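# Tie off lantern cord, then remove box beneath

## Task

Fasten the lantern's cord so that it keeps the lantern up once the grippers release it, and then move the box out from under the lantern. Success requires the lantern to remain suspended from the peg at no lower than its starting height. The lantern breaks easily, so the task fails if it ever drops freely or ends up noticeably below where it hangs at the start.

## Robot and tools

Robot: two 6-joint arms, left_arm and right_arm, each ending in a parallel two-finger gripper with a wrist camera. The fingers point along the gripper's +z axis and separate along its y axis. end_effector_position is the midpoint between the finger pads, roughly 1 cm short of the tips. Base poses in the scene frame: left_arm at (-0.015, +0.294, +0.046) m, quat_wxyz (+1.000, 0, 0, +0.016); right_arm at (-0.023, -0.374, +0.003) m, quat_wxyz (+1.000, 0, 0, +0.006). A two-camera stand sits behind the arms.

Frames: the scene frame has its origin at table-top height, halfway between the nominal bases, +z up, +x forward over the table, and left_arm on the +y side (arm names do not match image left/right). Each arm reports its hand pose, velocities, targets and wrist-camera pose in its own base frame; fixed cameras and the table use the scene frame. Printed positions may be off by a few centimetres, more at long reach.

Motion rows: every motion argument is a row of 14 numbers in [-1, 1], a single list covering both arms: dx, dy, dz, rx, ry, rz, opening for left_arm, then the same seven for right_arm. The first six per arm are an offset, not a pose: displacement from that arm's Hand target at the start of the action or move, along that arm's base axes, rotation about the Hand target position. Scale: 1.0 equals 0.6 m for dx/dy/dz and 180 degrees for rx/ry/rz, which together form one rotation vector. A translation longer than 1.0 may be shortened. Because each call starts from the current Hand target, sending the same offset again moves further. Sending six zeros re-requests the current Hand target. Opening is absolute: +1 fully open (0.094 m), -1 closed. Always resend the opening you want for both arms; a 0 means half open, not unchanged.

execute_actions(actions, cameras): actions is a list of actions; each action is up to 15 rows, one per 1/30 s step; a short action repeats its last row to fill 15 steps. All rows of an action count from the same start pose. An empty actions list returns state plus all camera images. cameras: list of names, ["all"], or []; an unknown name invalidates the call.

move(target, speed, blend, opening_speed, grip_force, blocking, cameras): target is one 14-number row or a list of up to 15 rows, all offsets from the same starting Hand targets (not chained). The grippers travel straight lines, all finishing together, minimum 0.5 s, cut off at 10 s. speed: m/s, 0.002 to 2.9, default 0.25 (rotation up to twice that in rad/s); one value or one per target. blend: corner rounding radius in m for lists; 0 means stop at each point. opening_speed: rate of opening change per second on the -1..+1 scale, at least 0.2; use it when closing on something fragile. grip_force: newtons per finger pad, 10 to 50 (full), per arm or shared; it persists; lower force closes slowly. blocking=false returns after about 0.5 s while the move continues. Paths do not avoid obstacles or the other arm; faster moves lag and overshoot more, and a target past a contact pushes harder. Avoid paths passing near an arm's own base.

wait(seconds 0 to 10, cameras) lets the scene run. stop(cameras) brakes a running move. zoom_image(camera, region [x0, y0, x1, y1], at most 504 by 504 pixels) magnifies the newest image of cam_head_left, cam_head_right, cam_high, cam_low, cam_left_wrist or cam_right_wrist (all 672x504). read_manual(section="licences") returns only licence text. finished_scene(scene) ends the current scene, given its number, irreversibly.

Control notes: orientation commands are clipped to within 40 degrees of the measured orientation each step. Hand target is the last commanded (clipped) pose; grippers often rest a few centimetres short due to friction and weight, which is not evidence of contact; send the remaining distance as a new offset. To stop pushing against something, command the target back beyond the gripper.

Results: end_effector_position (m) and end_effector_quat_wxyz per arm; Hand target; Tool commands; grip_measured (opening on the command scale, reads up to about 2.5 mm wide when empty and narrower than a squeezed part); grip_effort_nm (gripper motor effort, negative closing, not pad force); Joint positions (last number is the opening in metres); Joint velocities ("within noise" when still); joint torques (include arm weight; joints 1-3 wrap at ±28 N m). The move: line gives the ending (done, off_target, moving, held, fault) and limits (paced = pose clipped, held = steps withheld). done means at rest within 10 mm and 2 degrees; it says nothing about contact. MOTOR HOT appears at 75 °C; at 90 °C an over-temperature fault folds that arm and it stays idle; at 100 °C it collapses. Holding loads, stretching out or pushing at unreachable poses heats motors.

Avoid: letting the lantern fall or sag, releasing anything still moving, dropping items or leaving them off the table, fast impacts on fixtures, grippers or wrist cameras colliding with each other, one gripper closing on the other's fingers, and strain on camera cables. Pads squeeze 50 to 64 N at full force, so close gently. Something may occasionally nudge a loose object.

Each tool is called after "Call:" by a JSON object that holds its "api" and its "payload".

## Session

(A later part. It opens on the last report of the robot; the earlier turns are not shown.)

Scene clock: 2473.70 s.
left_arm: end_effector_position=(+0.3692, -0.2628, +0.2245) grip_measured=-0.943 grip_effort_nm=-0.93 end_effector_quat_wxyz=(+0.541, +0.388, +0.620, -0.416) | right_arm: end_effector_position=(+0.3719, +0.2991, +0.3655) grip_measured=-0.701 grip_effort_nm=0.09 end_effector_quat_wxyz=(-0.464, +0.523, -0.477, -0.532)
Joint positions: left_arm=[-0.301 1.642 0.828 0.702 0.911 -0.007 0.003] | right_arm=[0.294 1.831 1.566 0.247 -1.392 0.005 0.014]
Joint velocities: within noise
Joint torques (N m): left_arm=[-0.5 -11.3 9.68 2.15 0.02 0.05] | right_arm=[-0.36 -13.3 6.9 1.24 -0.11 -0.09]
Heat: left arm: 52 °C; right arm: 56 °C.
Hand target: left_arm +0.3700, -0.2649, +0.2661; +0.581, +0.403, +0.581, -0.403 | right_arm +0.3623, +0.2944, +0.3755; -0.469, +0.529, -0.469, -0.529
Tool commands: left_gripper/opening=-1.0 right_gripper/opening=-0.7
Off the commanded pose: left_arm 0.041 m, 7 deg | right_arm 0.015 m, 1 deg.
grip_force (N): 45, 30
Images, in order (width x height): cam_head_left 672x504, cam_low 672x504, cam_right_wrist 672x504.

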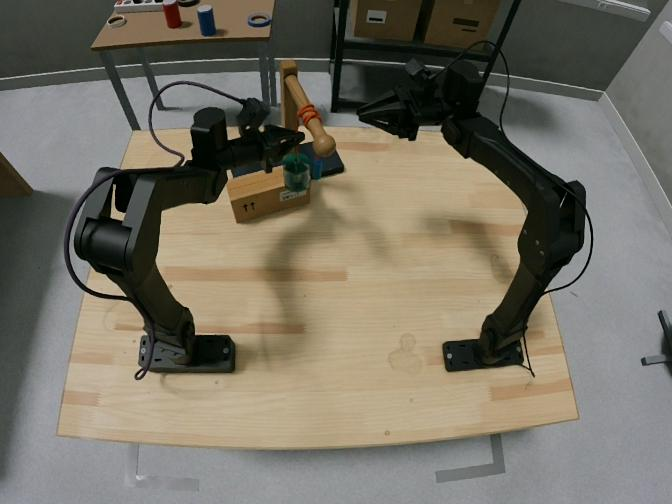

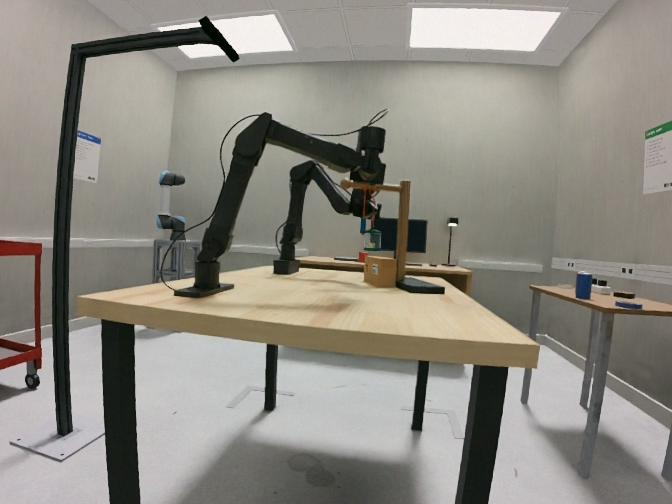

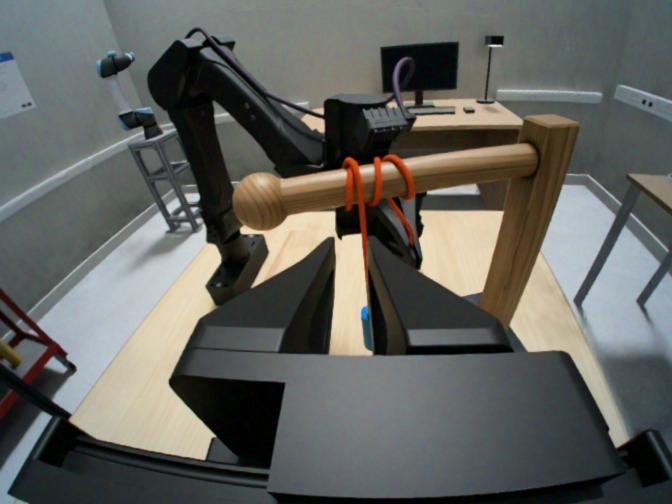

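Call:
{"api": "zoom_image", "payload": {"camera": "cam_right_wrist", "region": [300, 130, 480, 360]}}

Call:
{"api": "zoom_image", "payload": {"camera": "cam_low", "region": [330, 165, 430, 295]}}

Scaled by 2.191 from the camera's 672x504 image, which has a finer 960x720 frame.

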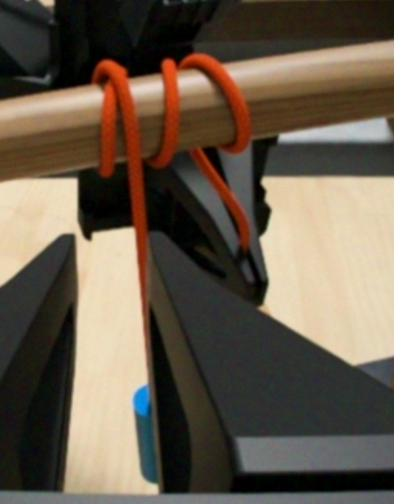

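Scaled by 3.877 from the camera's 672x504 image, which has a finer 960x720 frame.

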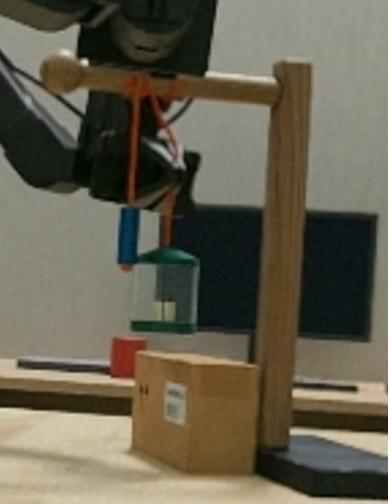

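Call:
{"api": "move", "payload": {"target": [0, 0, 0.022, 0, 0, 0, -1.0, 0, 0, 0, 0, 0, 0, -0.7], "speed": 0.04, "cameras": ["cam_low", "cam_right_wrist"]}}

Scene clock: 2495.33 s.
left_arm: end_effector_position=(+0.3702, -0.2630, +0.2376) grip_measured=-0.943 grip_effort_nm=-0.93 end_effector_quat_wxyz=(+0.541, +0.388, +0.620, -0.416) | right_arm: end_effector_position=(+0.3719, +0.2991, +0.3655) grip_measured=-0.701 grip_effort_nm=0.09 end_effector_quat_wxyz=(-0.464, +0.523, -0.477, -0.532)
Joint positions: left_arm=[-0.301 1.617 0.861 0.644 0.91 -0.007 0.003] | right_arm=[0.294 1.831 1.566 0.247 -1.392 0.005 0.014]
Joint torques (N m): left_arm=[-0.51 -11.15 9.84 2.16 0.01 0.01] | right_arm=[-0.35 -13.34 6.89 1.24 -0.1 -0.1]
Heat: left arm: 54 °C; right arm: 57 °C.
Hand target: left_arm +0.3700, -0.2649, +0.2792; +0.581, +0.403, +0.581, -0.403 | right_arm +0.3623, +0.2944, +0.3755; -0.469, +0.529, -0.469, -0.529
Off the commanded pose: left_arm 0.042 m, 7 deg | right_arm 0.015 m, 1 deg.
grip_force (N): 45, 30
move: off_target (left_arm, right_arm)
Images, in order (width x height): cam_low 672x504, cam_right_wrist 672x504.

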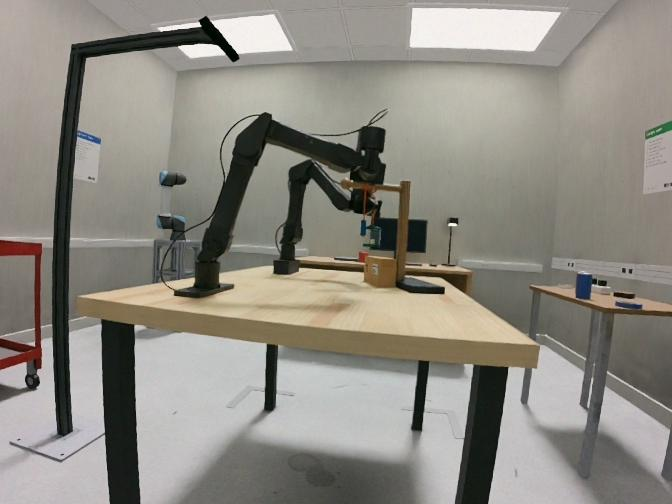

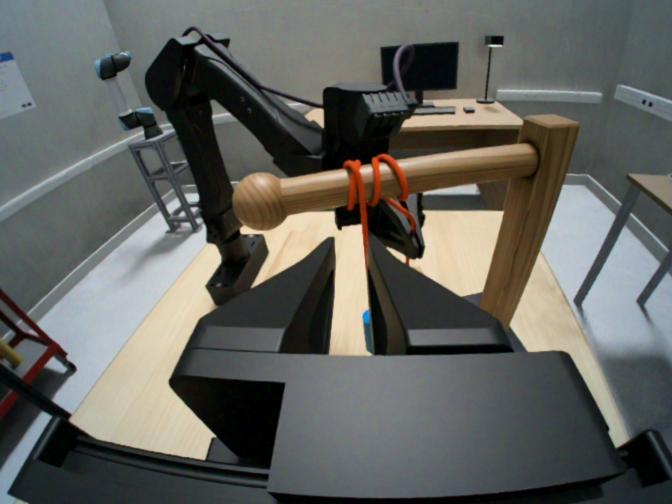

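Call:
{"api": "zoom_image", "payload": {"camera": "cam_right_wrist", "region": [300, 130, 480, 360]}}

Call:
{"api": "zoom_image", "payload": {"camera": "cam_low", "region": [330, 165, 430, 295]}}

Scaled by 2.191 from the camera's 672x504 image, which has a finer 960x720 frame.

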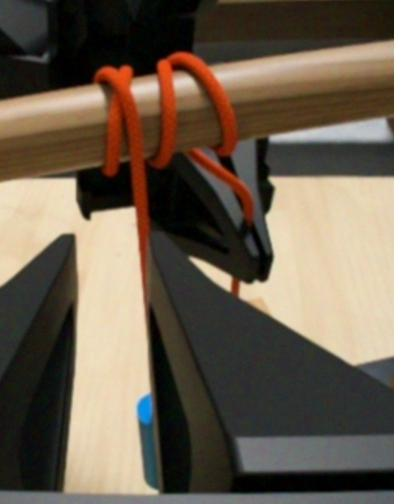

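Scaled by 3.877 from the camera's 672x504 image, which has a finer 960x720 frame.

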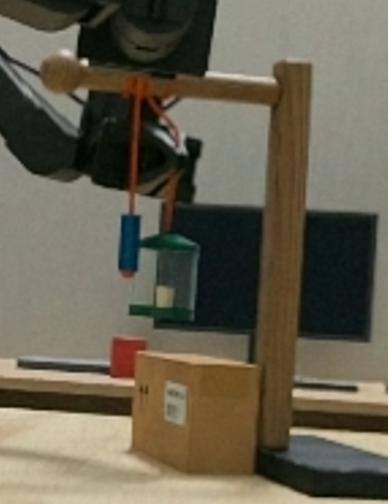

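Call:
{"api": "move", "payload": {"target": [-0.0234, -0.0088, -0.0833, 0, 0, 0, -1.0, 0, 0, 0, 0, 0, 0, -0.7], "speed": 0.05, "cameras": ["cam_low", "cam_right_wrist"]}}

Call:
{"api": "zoom_image", "payload": {"camera": "cam_right_wrist", "region": [300, 130, 480, 360]}}

Call:
{"api": "zoom_image", "payload": {"camera": "cam_low", "region": [330, 165, 430, 295]}}

Scene clock: 2517.67 s.
left_arm: end_effector_position=(+0.3550, -0.2683, +0.2248) grip_measured=-0.943 grip_effort_nm=-0.93 end_effector_quat_wxyz=(+0.562, +0.397, +0.598, -0.409) | right_arm: end_effector_position=(+0.3719, +0.2991, +0.3655) grip_measured=-0.701 grip_effort_nm=0.08 end_effector_quat_wxyz=(-0.464, +0.523, -0.477, -0.532)
Joint positions: left_arm=[-0.331 1.625 0.757 0.817 0.884 -0.004 0.003] | right_arm=[0.294 1.831 1.566 0.247 -1.392 0.005 0.014]
Joint torques (N m): left_arm=[-0.42 -5.98 5.65 2.61 -0.07 0.04] | right_arm=[-0.38 -13.34 6.9 1.27 -0.12 -0.08]
Heat: left arm: 48 °C; right arm: 57 °C.
Hand target: left_arm +0.3560, -0.2701, +0.2292; +0.581, +0.403, +0.582, -0.403 | right_arm +0.3623, +0.2944, +0.3755; -0.469, +0.529, -0.469, -0.529
Off the commanded pose: left_arm 0.005 m, 3 deg | right_arm 0.015 m, 1 deg.
grip_force (N): 45, 30
move: off_target (left_arm, right_arm)
Images, in order (width x height): cam_low 672x504, cam_right_wrist 672x504.

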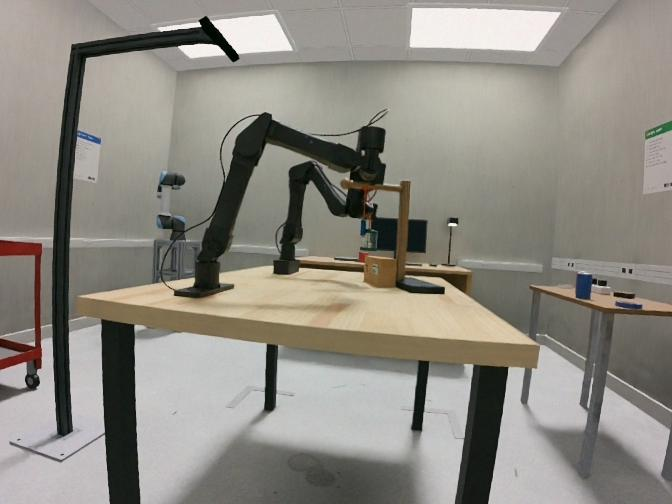

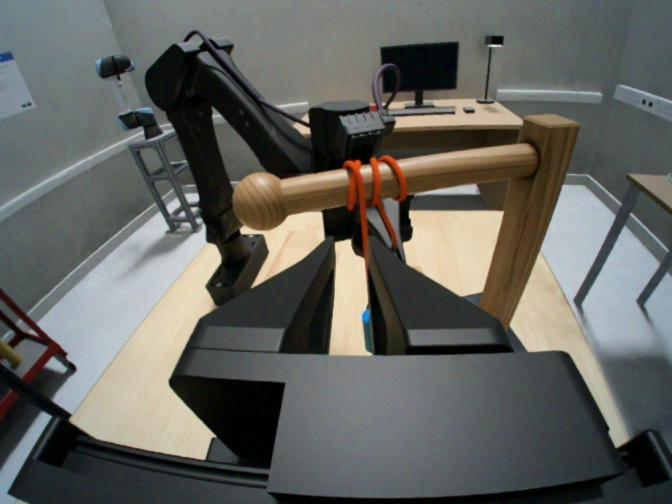

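Scaled by 2.191 from the camera's 672x504 image, which has a finer 960x720 frame.

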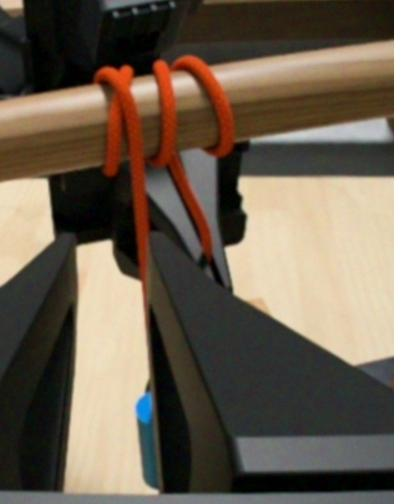

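Scaled by 3.877 from the camera's 672x504 image, which has a finer 960x720 frame.

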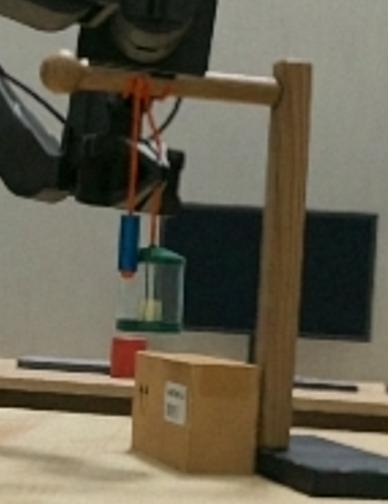

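Call:
{"api": "move", "payload": {"target": [0.039, 0.0147, -0.01, 0, 0, 0, -1.0, 0, 0, 0, 0, 0, 0, -0.7], "speed": 0.05, "cameras": ["cam_low", "cam_right_wrist"]}}

Call:
{"api": "zoom_image", "payload": {"camera": "cam_right_wrist", "region": [300, 130, 480, 360]}}

Call:
{"api": "zoom_image", "payload": {"camera": "cam_low", "region": [330, 165, 430, 295]}}

Scene clock: 2539.47 s.
left_arm: end_effector_position=(+0.3703, -0.2617, +0.2176) grip_measured=-0.943 grip_effort_nm=-0.93 end_effector_quat_wxyz=(+0.568, +0.401, +0.590, -0.409) | right_arm: end_effector_position=(+0.3719, +0.2991, +0.3655) grip_measured=-0.701 grip_effort_nm=0.08 end_effector_quat_wxyz=(-0.464, +0.523, -0.477, -0.532)
Joint positions: left_arm=[-0.294 1.702 0.788 0.882 0.927 -0.003 0.003] | right_arm=[0.294 1.831 1.566 0.247 -1.392 0.005 0.014]
Joint torques (N m): left_arm=[0.59 -5.74 8.32 2.11 0 0.03] | right_arm=[-0.38 -13.33 6.87 1.26 -0.11 -0.1]
Heat: left arm: 46 °C; right arm: 57 °C.
Hand target: left_arm +0.3794, -0.2613, +0.2232; +0.581, +0.403, +0.581, -0.403 | right_arm +0.3623, +0.2944, +0.3755; -0.469, +0.529, -0.469, -0.529
Off the commanded pose: left_arm 0.011 m, 2 deg | right_arm 0.015 m, 1 deg.
grip_force (N): 45, 30
move: off_target (left_arm, right_arm)
Images, in order (width x height): cam_low 672x504, cam_right_wrist 672x504.

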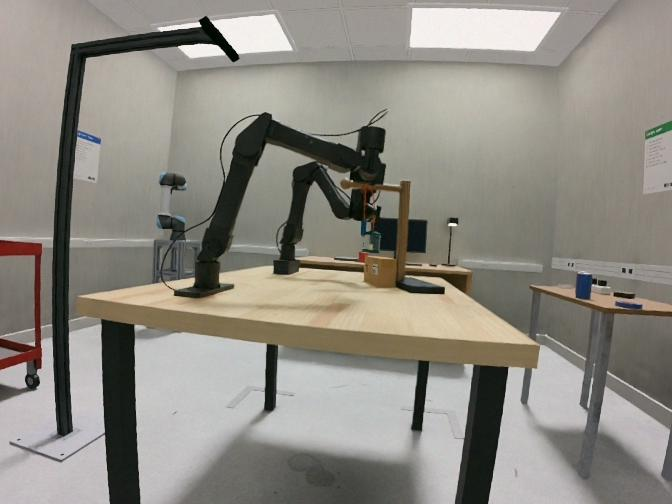

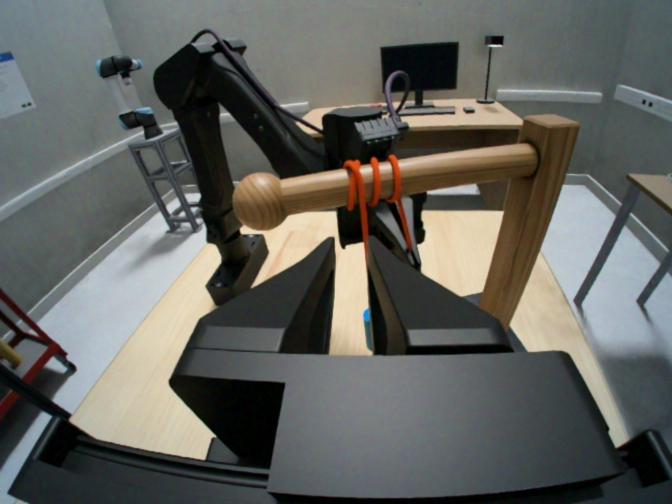

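Scaled by 2.191 from the camera's 672x504 image, which has a finer 960x720 frame.

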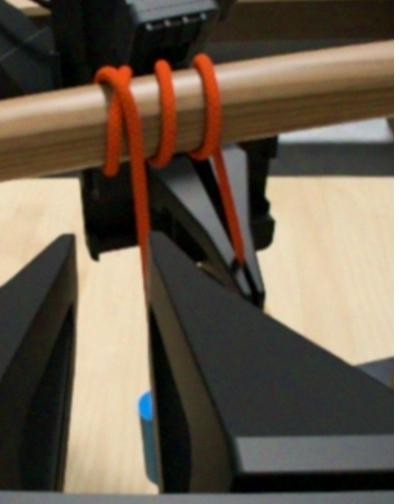

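Scaled by 3.877 from the camera's 672x504 image, which has a finer 960x720 frame.

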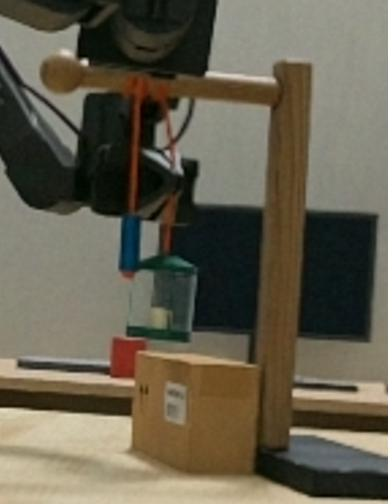

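Call:
{"api": "move", "payload": {"target": [-0.0094, -0.0035, -0.025, 0, 0, 0, -1.0, 0, 0, 0, 0, 0, 0, -0.7], "speed": 0.04, "cameras": ["cam_low", "cam_right_wrist"]}}

Call:
{"api": "zoom_image", "payload": {"camera": "cam_right_wrist", "region": [300, 130, 480, 360]}}

Call:
{"api": "zoom_image", "payload": {"camera": "cam_low", "region": [330, 165, 430, 295]}}

Scene clock: 2561.43 s.
left_arm: end_effector_position=(+0.3729, -0.2625, +0.2184) grip_measured=-0.943 grip_effort_nm=-0.93 end_effector_quat_wxyz=(+0.581, +0.405, +0.577, -0.405) | right_arm: end_effector_position=(+0.3719, +0.2991, +0.3655) grip_measured=-0.701 grip_effort_nm=0.08 end_effector_quat_wxyz=(-0.464, +0.523, -0.477, -0.532)
Joint positions: left_arm=[-0.294 1.728 0.788 0.947 0.927 -0.003 0.003] | right_arm=[0.294 1.831 1.566 0.247 -1.392 0.005 0.014]
Joint torques (N m): left_arm=[-0.38 -5.97 4.7 2.16 -0.14 0.03] | right_arm=[-0.39 -13.44 6.83 1.26 -0.11 -0.07]
Heat: left arm: 44 °C; right arm: 57 °C.
Hand target: left_arm +0.3738, -0.2634, +0.2082; +0.581, +0.403, +0.581, -0.403 | right_arm +0.3623, +0.2944, +0.3755; -0.469, +0.529, -0.469, -0.529
Off the commanded pose: left_arm 0.010 m, 1 deg | right_arm 0.015 m, 1 deg.
grip_force (N): 45, 30
move: off_target (right_arm)
Images, in order (width x height): cam_low 672x504, cam_right_wrist 672x504.

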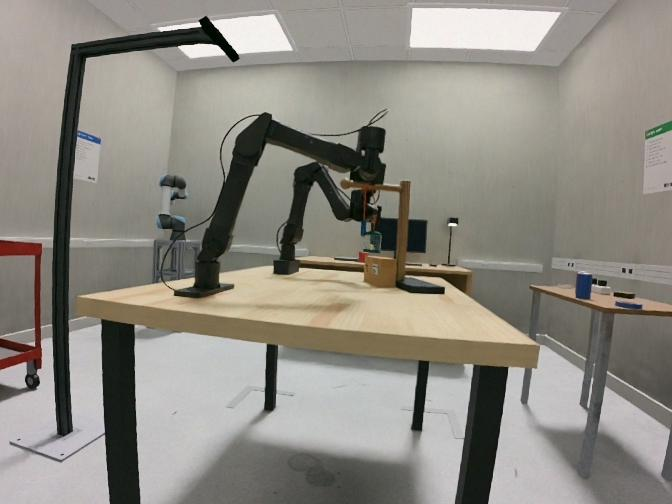

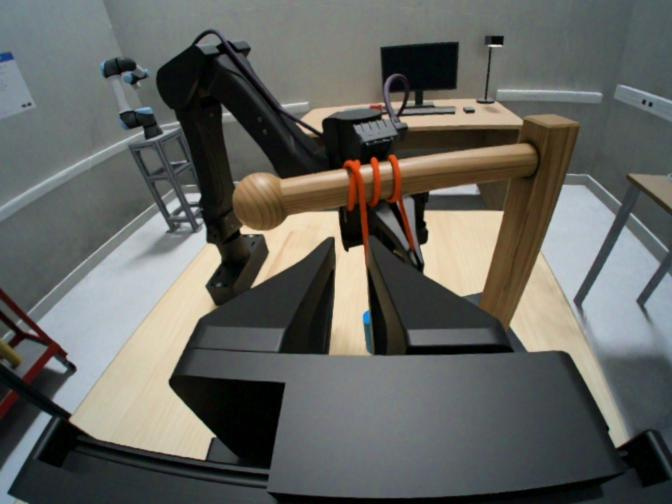

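Scaled by 2.191 from the camera's 672x504 image, which has a finer 960x720 frame.

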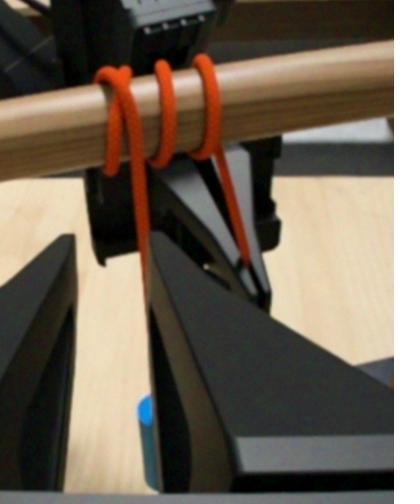

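Scaled by 3.877 from the camera's 672x504 image, which has a finer 960x720 frame.

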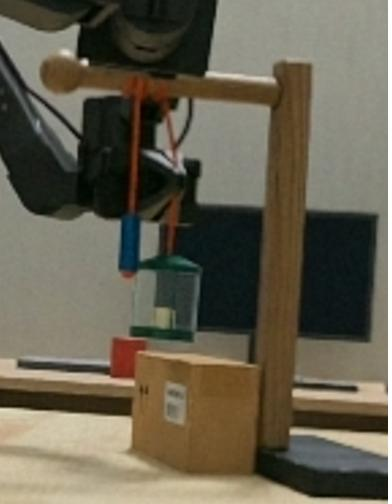

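Call:
{"api": "move", "payload": {"target": [-0.0157, -0.0059, -0.025, 0, 0, 0, -1.0, 0, 0, 0, 0, 0, 0, -0.7], "speed": 0.04, "cameras": ["cam_low", "cam_right_wrist"]}}

Call:
{"api": "zoom_image", "payload": {"camera": "cam_right_wrist", "region": [300, 130, 480, 360]}}

Call:
{"api": "zoom_image", "payload": {"camera": "cam_low", "region": [330, 165, 430, 295]}}

Scene clock: 2573.87 s.
left_arm: end_effector_position=(+0.3623, -0.2667, +0.2155) grip_measured=-0.943 grip_effort_nm=-0.93 end_effector_quat_wxyz=(+0.599, +0.412, +0.558, -0.401) | right_arm: end_effector_position=(+0.3719, +0.2991, +0.3655) grip_measured=-0.701 grip_effort_nm=0.08 end_effector_quat_wxyz=(-0.464, +0.523, -0.477, -0.532)
Joint positions: left_arm=[-0.315 1.739 0.735 1.066 0.91 -0.003 0.003] | right_arm=[0.294 1.831 1.566 0.247 -1.392 0.005 0.014]
Joint torques (N m): left_arm=[-0.21 -5.11 4.14 1.67 -0.19 0.03] | right_arm=[-0.38 -13.31 6.95 1.24 -0.12 -0.08]
Heat: left arm: 42 °C; right arm: 57 °C.
Hand target: left_arm +0.3642, -0.2670, +0.1932; +0.581, +0.403, +0.581, -0.403 | right_arm +0.3623, +0.2944, +0.3755; -0.469, +0.529, -0.469, -0.529
Off the commanded pose: left_arm 0.022 m, 4 deg | right_arm 0.015 m, 1 deg.
grip_force (N): 45, 30
move: off_target (left_arm, right_arm)
Images, in order (width x height): cam_low 672x504, cam_right_wrist 672x504.

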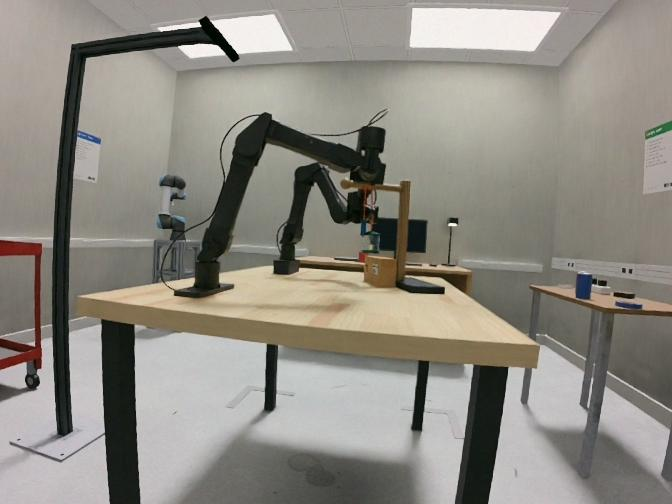

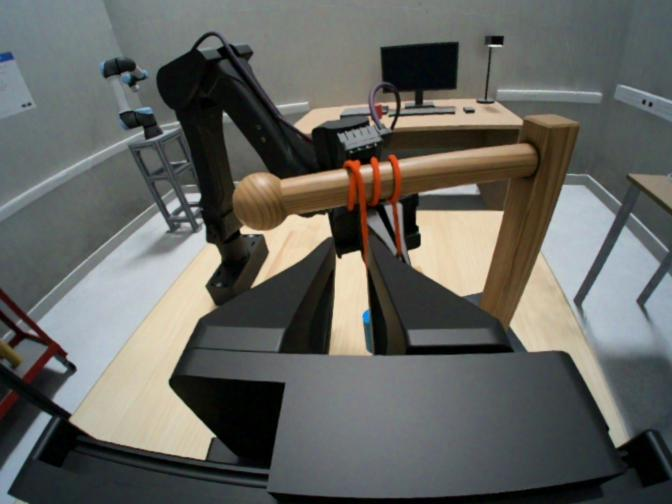

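Scaled by 2.191 from the camera's 672x504 image, which has a finer 960x720 frame.

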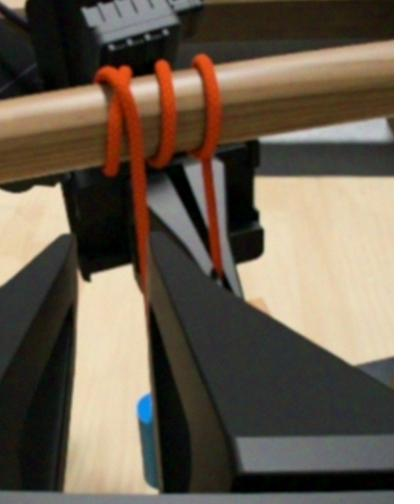

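Scaled by 3.877 from the camera's 672x504 image, which has a finer 960x720 frame.

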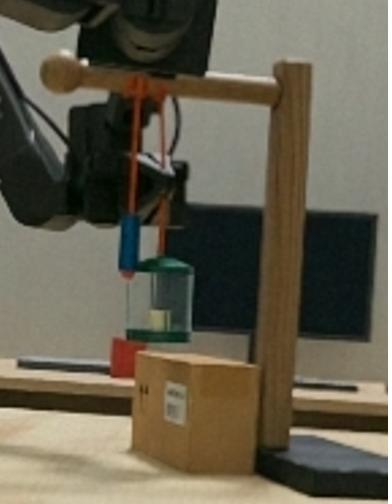

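Call:
{"api": "move", "payload": {"target": [[0, 0, 0.0167, 0, 0, 0, -1.0, 0, 0, 0, 0, 0, 0, -0.7], [0, 0, 0.0167, 0, 0, 0, -0.75, 0, 0, 0, 0, 0, 0, -0.7]], "speed": 0.04, "opening_speed": 0.2, "cameras": ["cam_low", "cam_right_wrist", "cam_left_wrist"]}}

Call:
{"api": "zoom_image", "payload": {"camera": "cam_right_wrist", "region": [300, 130, 480, 360]}}

Call:
{"api": "zoom_image", "payload": {"camera": "cam_low", "region": [330, 165, 430, 295]}}

Scene clock: 2597.20 s.
left_arm: end_effector_position=(+0.3630, -0.2666, +0.2095) grip_measured=-0.753 grip_effort_nm=0.14 end_effector_quat_wxyz=(+0.588, +0.408, +0.570, -0.404) | right_arm: end_effector_position=(+0.3719, +0.2991, +0.3655) grip_measured=-0.701 grip_effort_nm=0.08 end_effector_quat_wxyz=(-0.464, +0.523, -0.477, -0.532)
Joint positions: left_arm=[-0.315 1.739 0.735 1.033 0.907 -0.003 0.012] | right_arm=[0.294 1.831 1.566 0.247 -1.392 0.005 0.014]
Joint torques (N m): left_arm=[-0.28 -7.25 5.39 1.6 -0.15 0.02] | right_arm=[-0.39 -13.27 6.91 1.25 -0.11 -0.08]
Heat: left arm: 41 °C; right arm: 57 °C.
Hand target: left_arm +0.3643, -0.2670, +0.2034; +0.581, +0.403, +0.581, -0.403 | right_arm +0.3623, +0.2944, +0.3755; -0.469, +0.529, -0.469, -0.529
Off the commanded pose: left_arm 0.006 m, 2 deg | right_arm 0.015 m, 1 deg.
grip_force (N): 45, 30
move: off_target (right_arm); target 2's new opening was sent with left_arm's hand 0.012 m and 4 deg from that target
Images, in order (width x height): cam_low 672x504, cam_left_wrist 672x504, cam_right_wrist 672x504.

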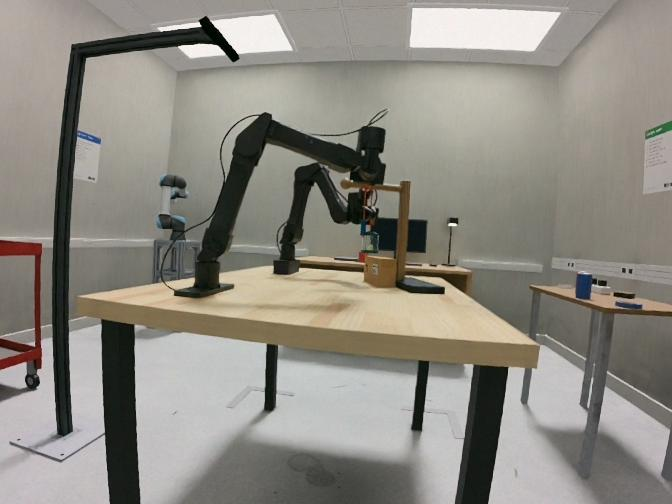

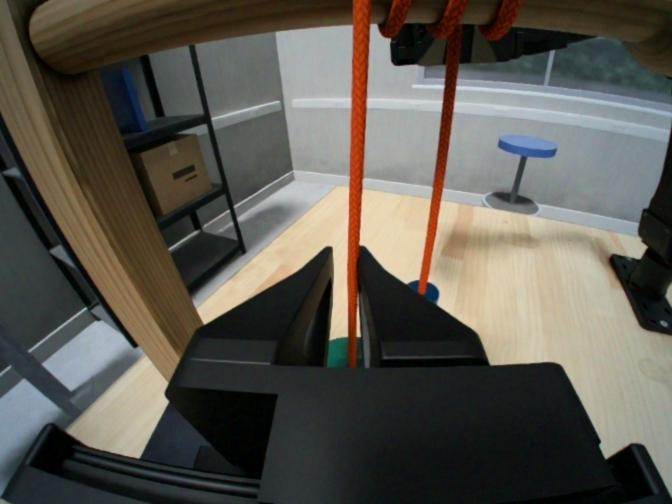

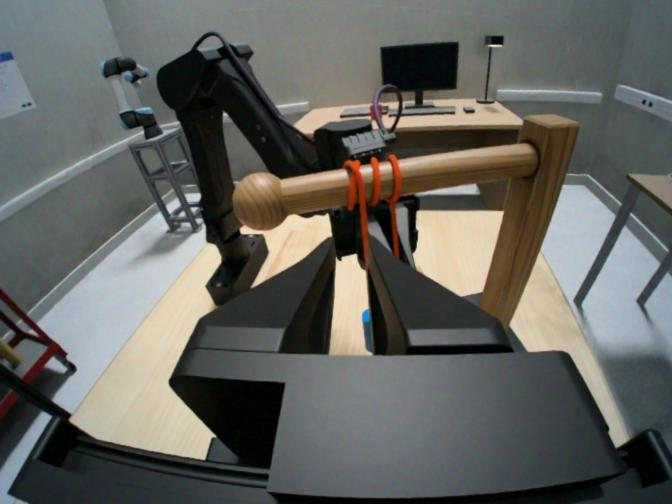

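Scaled by 2.191 from the camera's 672x504 image, which has a finer 960x720 frame.

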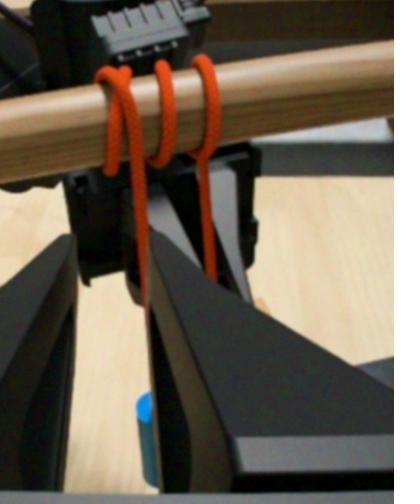

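Scaled by 3.877 from the camera's 672x504 image, which has a finer 960x720 frame.

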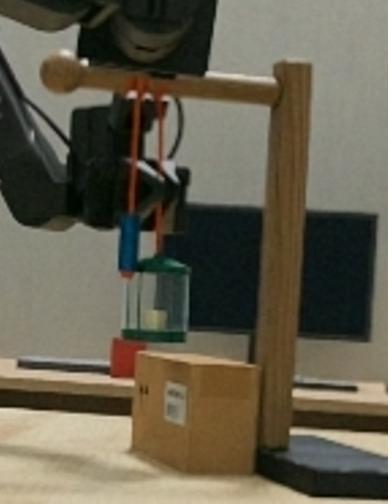

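Call:
{"api": "move", "payload": {"target": [[0, 0, 0, 0, 0, 0, -0.3, 0, 0, 0, 0, 0, 0, -0.7], [-0.0293, 0.078, 0, 0, 0, 0, -0.3, 0, 0, 0, 0, 0, 0, -0.7]], "speed": 0.06, "opening_speed": 0.3, "cameras": ["cam_low", "cam_right_wrist", "cam_left_wrist"]}}

Call:
{"api": "zoom_image", "payload": {"camera": "cam_right_wrist", "region": [300, 130, 480, 360]}}

Call:
{"api": "zoom_image", "payload": {"camera": "cam_low", "region": [330, 165, 430, 295]}}

Scene clock: 2621.87 s.
left_arm: end_effector_position=(+0.3527, -0.2221, +0.1963) grip_measured=-0.303 grip_effort_nm=0.14 end_effector_quat_wxyz=(+0.576, +0.398, +0.588, -0.405) | right_arm: end_effector_position=(+0.3719, +0.2991, +0.3655) grip_measured=-0.701 grip_effort_nm=0.09 end_effector_quat_wxyz=(-0.464, +0.523, -0.477, -0.532)
Joint positions: left_arm=[-0.187 1.68 0.633 1.032 1.021 -0.003 0.033] | right_arm=[0.294 1.831 1.566 0.247 -1.392 0.005 0.014]
Joint torques (N m): left_arm=[0.35 -9.43 4.31 1.74 0.09 0] | right_arm=[-0.44 -13.38 6.98 1.25 -0.13 -0.1]
Heat: left arm: 42 °C; right arm: 57 °C.
Hand target: left_arm +0.3466, -0.2202, +0.2032; +0.581, +0.403, +0.581, -0.403 | right_arm +0.3623, +0.2944, +0.3755; -0.469, +0.529, -0.469, -0.529
Off the commanded pose: left_arm 0.009 m, 1 deg | right_arm 0.015 m, 1 deg.
grip_force (N): 45, 30
move: off_target (right_arm)
Images, in order (width x height): cam_low 672x504, cam_left_wrist 672x504, cam_right_wrist 672x504.

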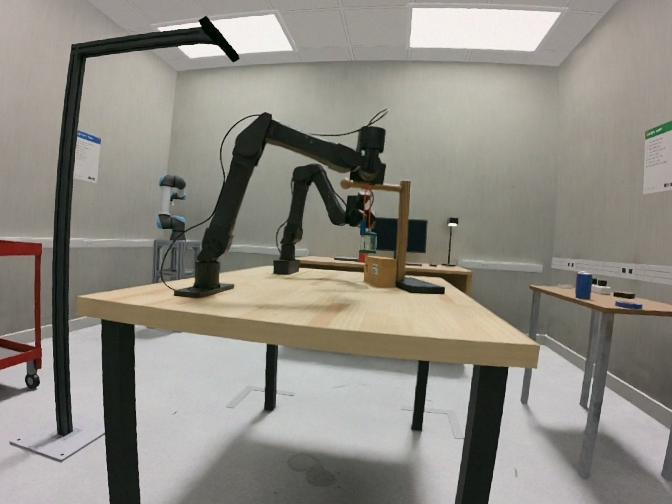

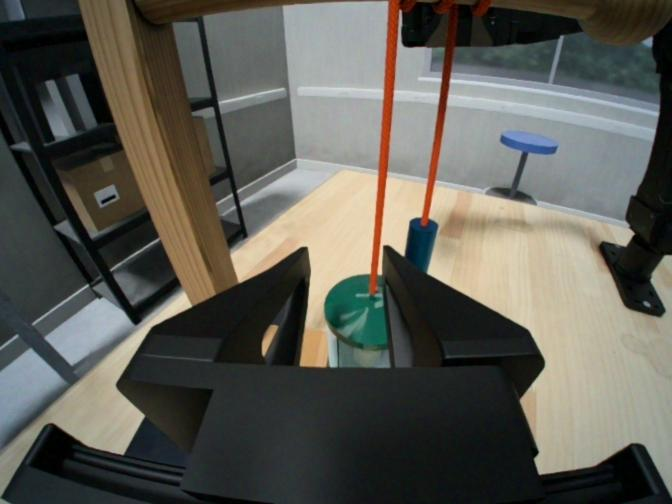

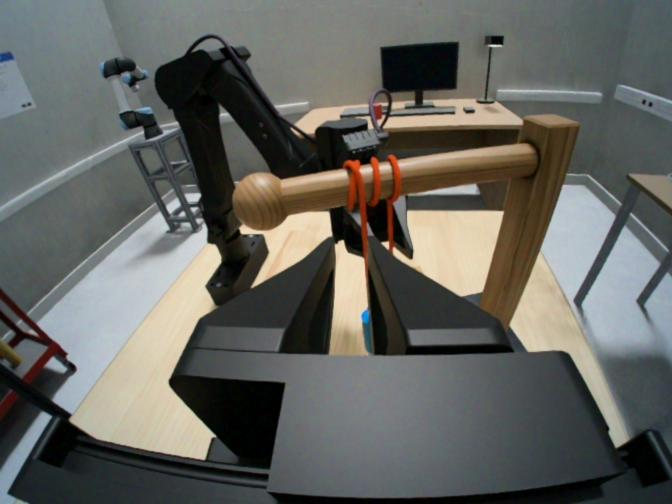

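Scaled by 2.191 from the camera's 672x504 image, which has a finer 960x720 frame.

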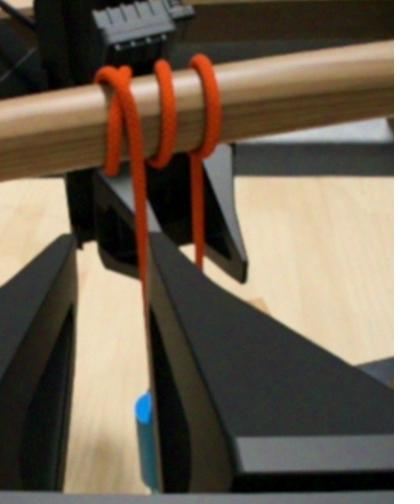

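Scaled by 3.877 from the camera's 672x504 image, which has a finer 960x720 frame.

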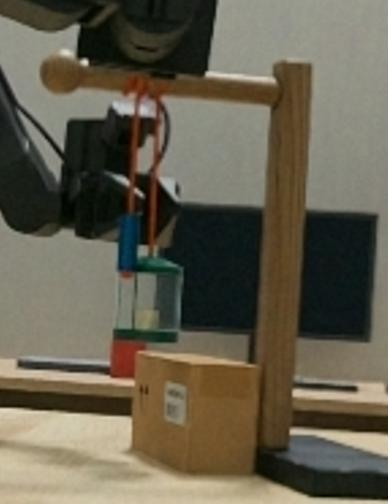

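Call:
{"api": "move", "payload": {"target": [[-0.0712, 0.2292, 0, 0, 0, 0, -0.3, 0, 0, 0, 0, 0, 0, -0.7], [0.0665, 0.2062, -0.1053, 0.468, 0.176, 0, 0.9, 0, 0, 0, 0, 0, 0, -0.7]], "speed": [0.12, 0.2], "blend": [0.02, 0], "cameras": ["cam_low", "cam_right_wrist", "cam_left_wrist", "cam_head_left"]}}

Call:
{"api": "zoom_image", "payload": {"camera": "cam_low", "region": [330, 165, 430, 295]}}

Scene clock: 2657.37 s.
left_arm: end_effector_position=(+0.3851, -0.0959, +0.1445) grip_measured=+0.897 grip_effort_nm=0.14 end_effector_quat_wxyz=(+0.011, +0.571, +0.821, +0.003) | right_arm: end_effector_position=(+0.3719, +0.2991, +0.3655) grip_measured=-0.701 grip_effort_nm=0.08 end_effector_quat_wxyz=(-0.464, +0.523, -0.477, -0.532)
Joint positions: left_arm=[-0.246 2.054 1.984 -1.478 0.002 0.97 0.089] | right_arm=[0.294 1.831 1.566 0.247 -1.392 0.005 0.014]
Joint torques (N m): left_arm=[-0.13 -8.2 8.02 0.11 -0.01 -0.08] | right_arm=[-0.35 -13.34 6.9 1.26 -0.13 -0.06]
Heat: left arm: 43 °C; right arm: 57 °C.
Hand target: left_arm +0.3865, -0.0965, +0.1401; -0.001, +0.569, +0.822, +0.000 | right_arm +0.3623, +0.2944, +0.3755; -0.469, +0.529, -0.469, -0.529
Off the commanded pose: left_arm 0.005 m, 1 deg | right_arm 0.015 m, 1 deg.
grip_force (N): 45, 30
move: off_target (right_arm)
Images, in order (width x height): cam_head_left 672x504, cam_low 672x504, cam_left_wrist 672x504, cam_right_wrist 672x504.

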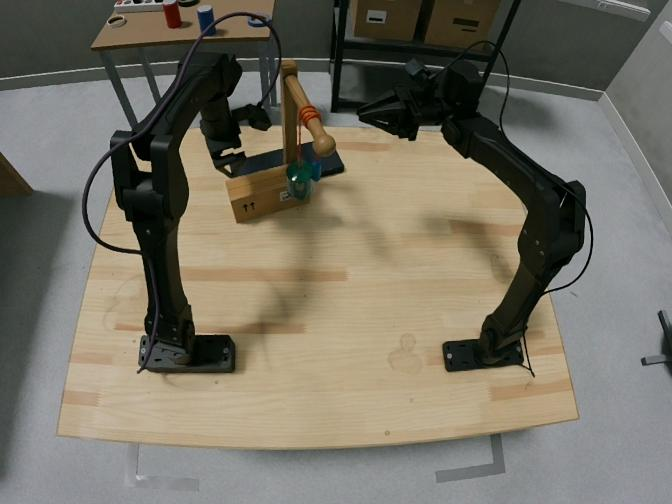

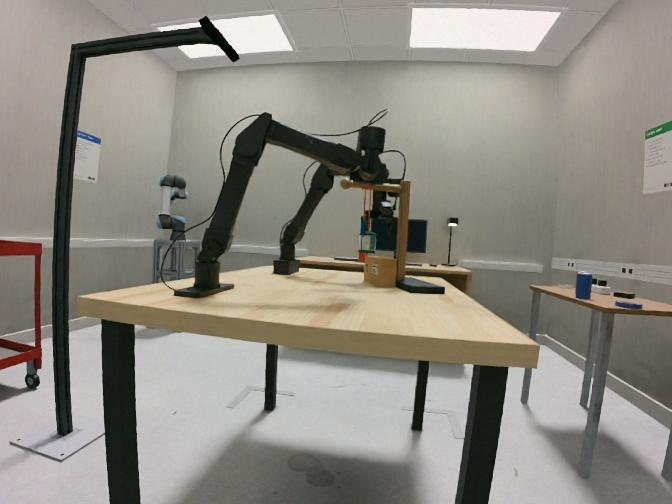

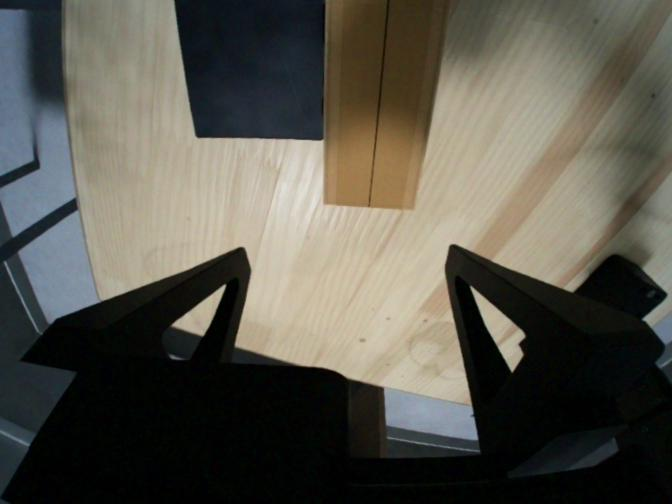

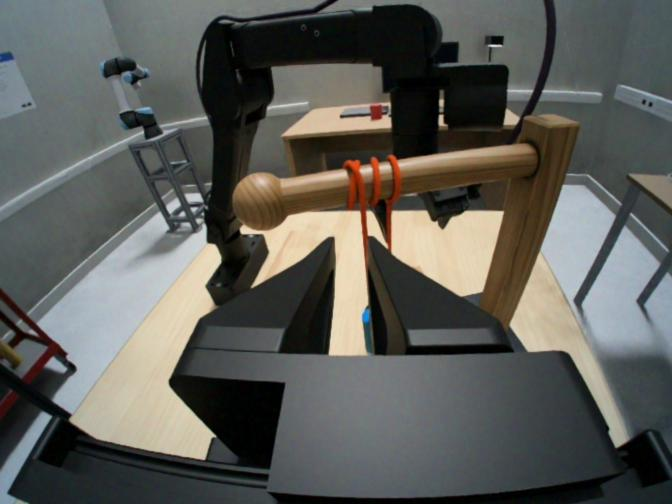

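Scaled by 3.877 from the camera's 672x504 image, which has a finer 960x720 frame.

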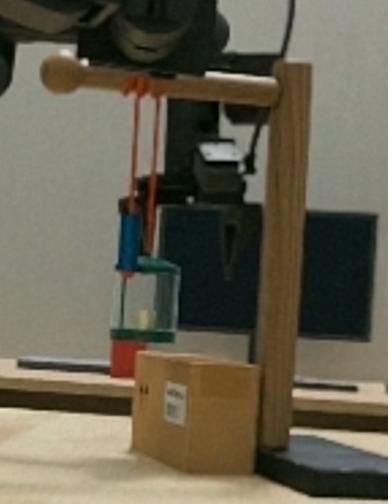

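Call:
{"api": "zoom_image", "payload": {"camera": "cam_left_wrist", "region": [230, 0, 470, 260]}}

Scaled by 1.938 from the camera's 672x504 image, which has a finer 960x720 frame.

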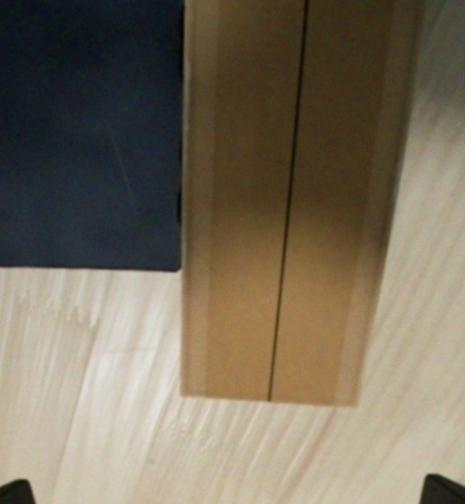

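Call:
{"api": "move", "payload": {"target": [-0.0222, -0.0083, -0.1085, 0, 0, 0, 1.0, 0, 0, 0, 0, 0, 0, -0.7], "speed": 0.1, "cameras": ["cam_left_wrist", "cam_low", "cam_head_left"]}}

Call:
{"api": "zoom_image", "payload": {"camera": "cam_low", "region": [330, 165, 430, 295]}}

Scene clock: 2687.67 s.
left_arm: end_effector_position=(+0.3711, -0.0988, +0.0693) grip_measured=+0.998 grip_effort_nm=0.14 end_effector_quat_wxyz=(-0.016, +0.569, +0.822, -0.006) | right_arm: end_effector_position=(+0.3719, +0.2991, +0.3655) grip_measured=-0.701 grip_effort_nm=0.09 end_effector_quat_wxyz=(-0.464, +0.523, -0.477, -0.532)
Joint positions: left_arm=[-0.262 2.054 1.684 -1.235 0.001 0.948 0.094] | right_arm=[0.294 1.831 1.566 0.247 -1.392 0.005 0.014]
Joint torques (N m): left_arm=[-0.46 -12.49 4.7 0.48 0.01 -0.08] | right_arm=[-0.27 -13.34 6.87 1.24 -0.11 -0.08]
Heat: left arm: 45 °C; right arm: 58 °C.
Hand target: left_arm +0.3733, -0.1014, +0.0750; +0.000, +0.569, +0.822, +0.000 | right_arm +0.3623, +0.2944, +0.3755; -0.469, +0.529, -0.469, -0.529
Off the commanded pose: left_arm 0.007 m, 2 deg | right_arm 0.015 m, 1 deg.
grip_force (N): 45, 30
move: off_target (right_arm)
Images, in order (width x height): cam_head_left 672x504, cam_low 672x504, cam_left_wrist 672x504.

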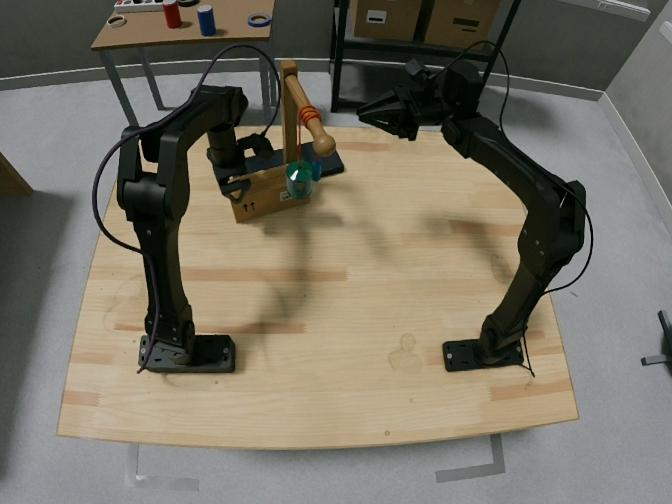

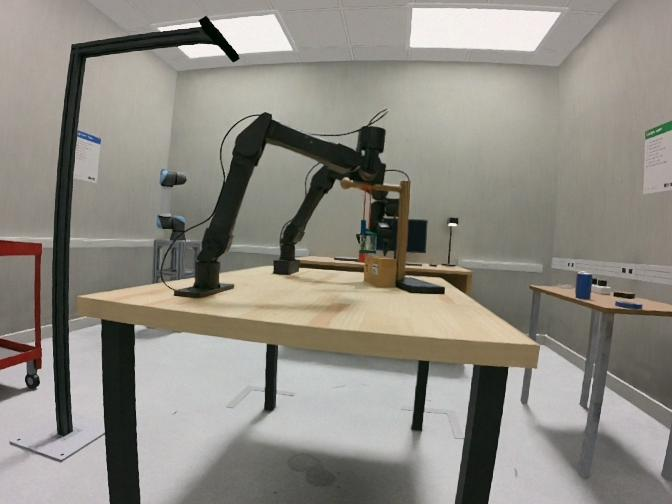

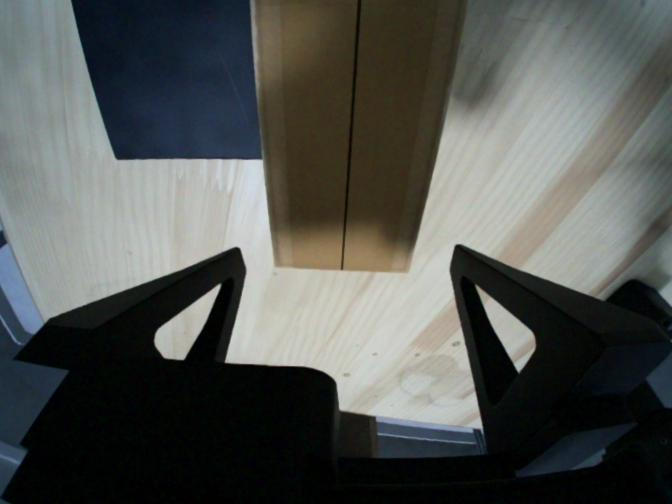

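Scaled by 3.877 from the camera's 672x504 image, which has a finer 960x720 frame.

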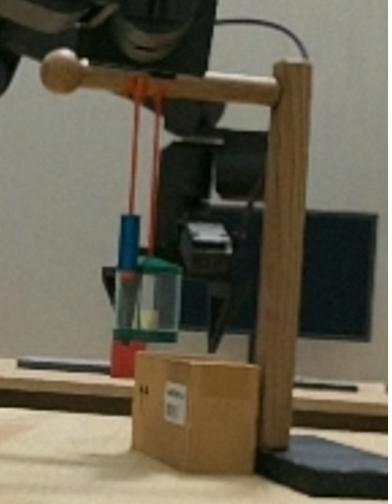

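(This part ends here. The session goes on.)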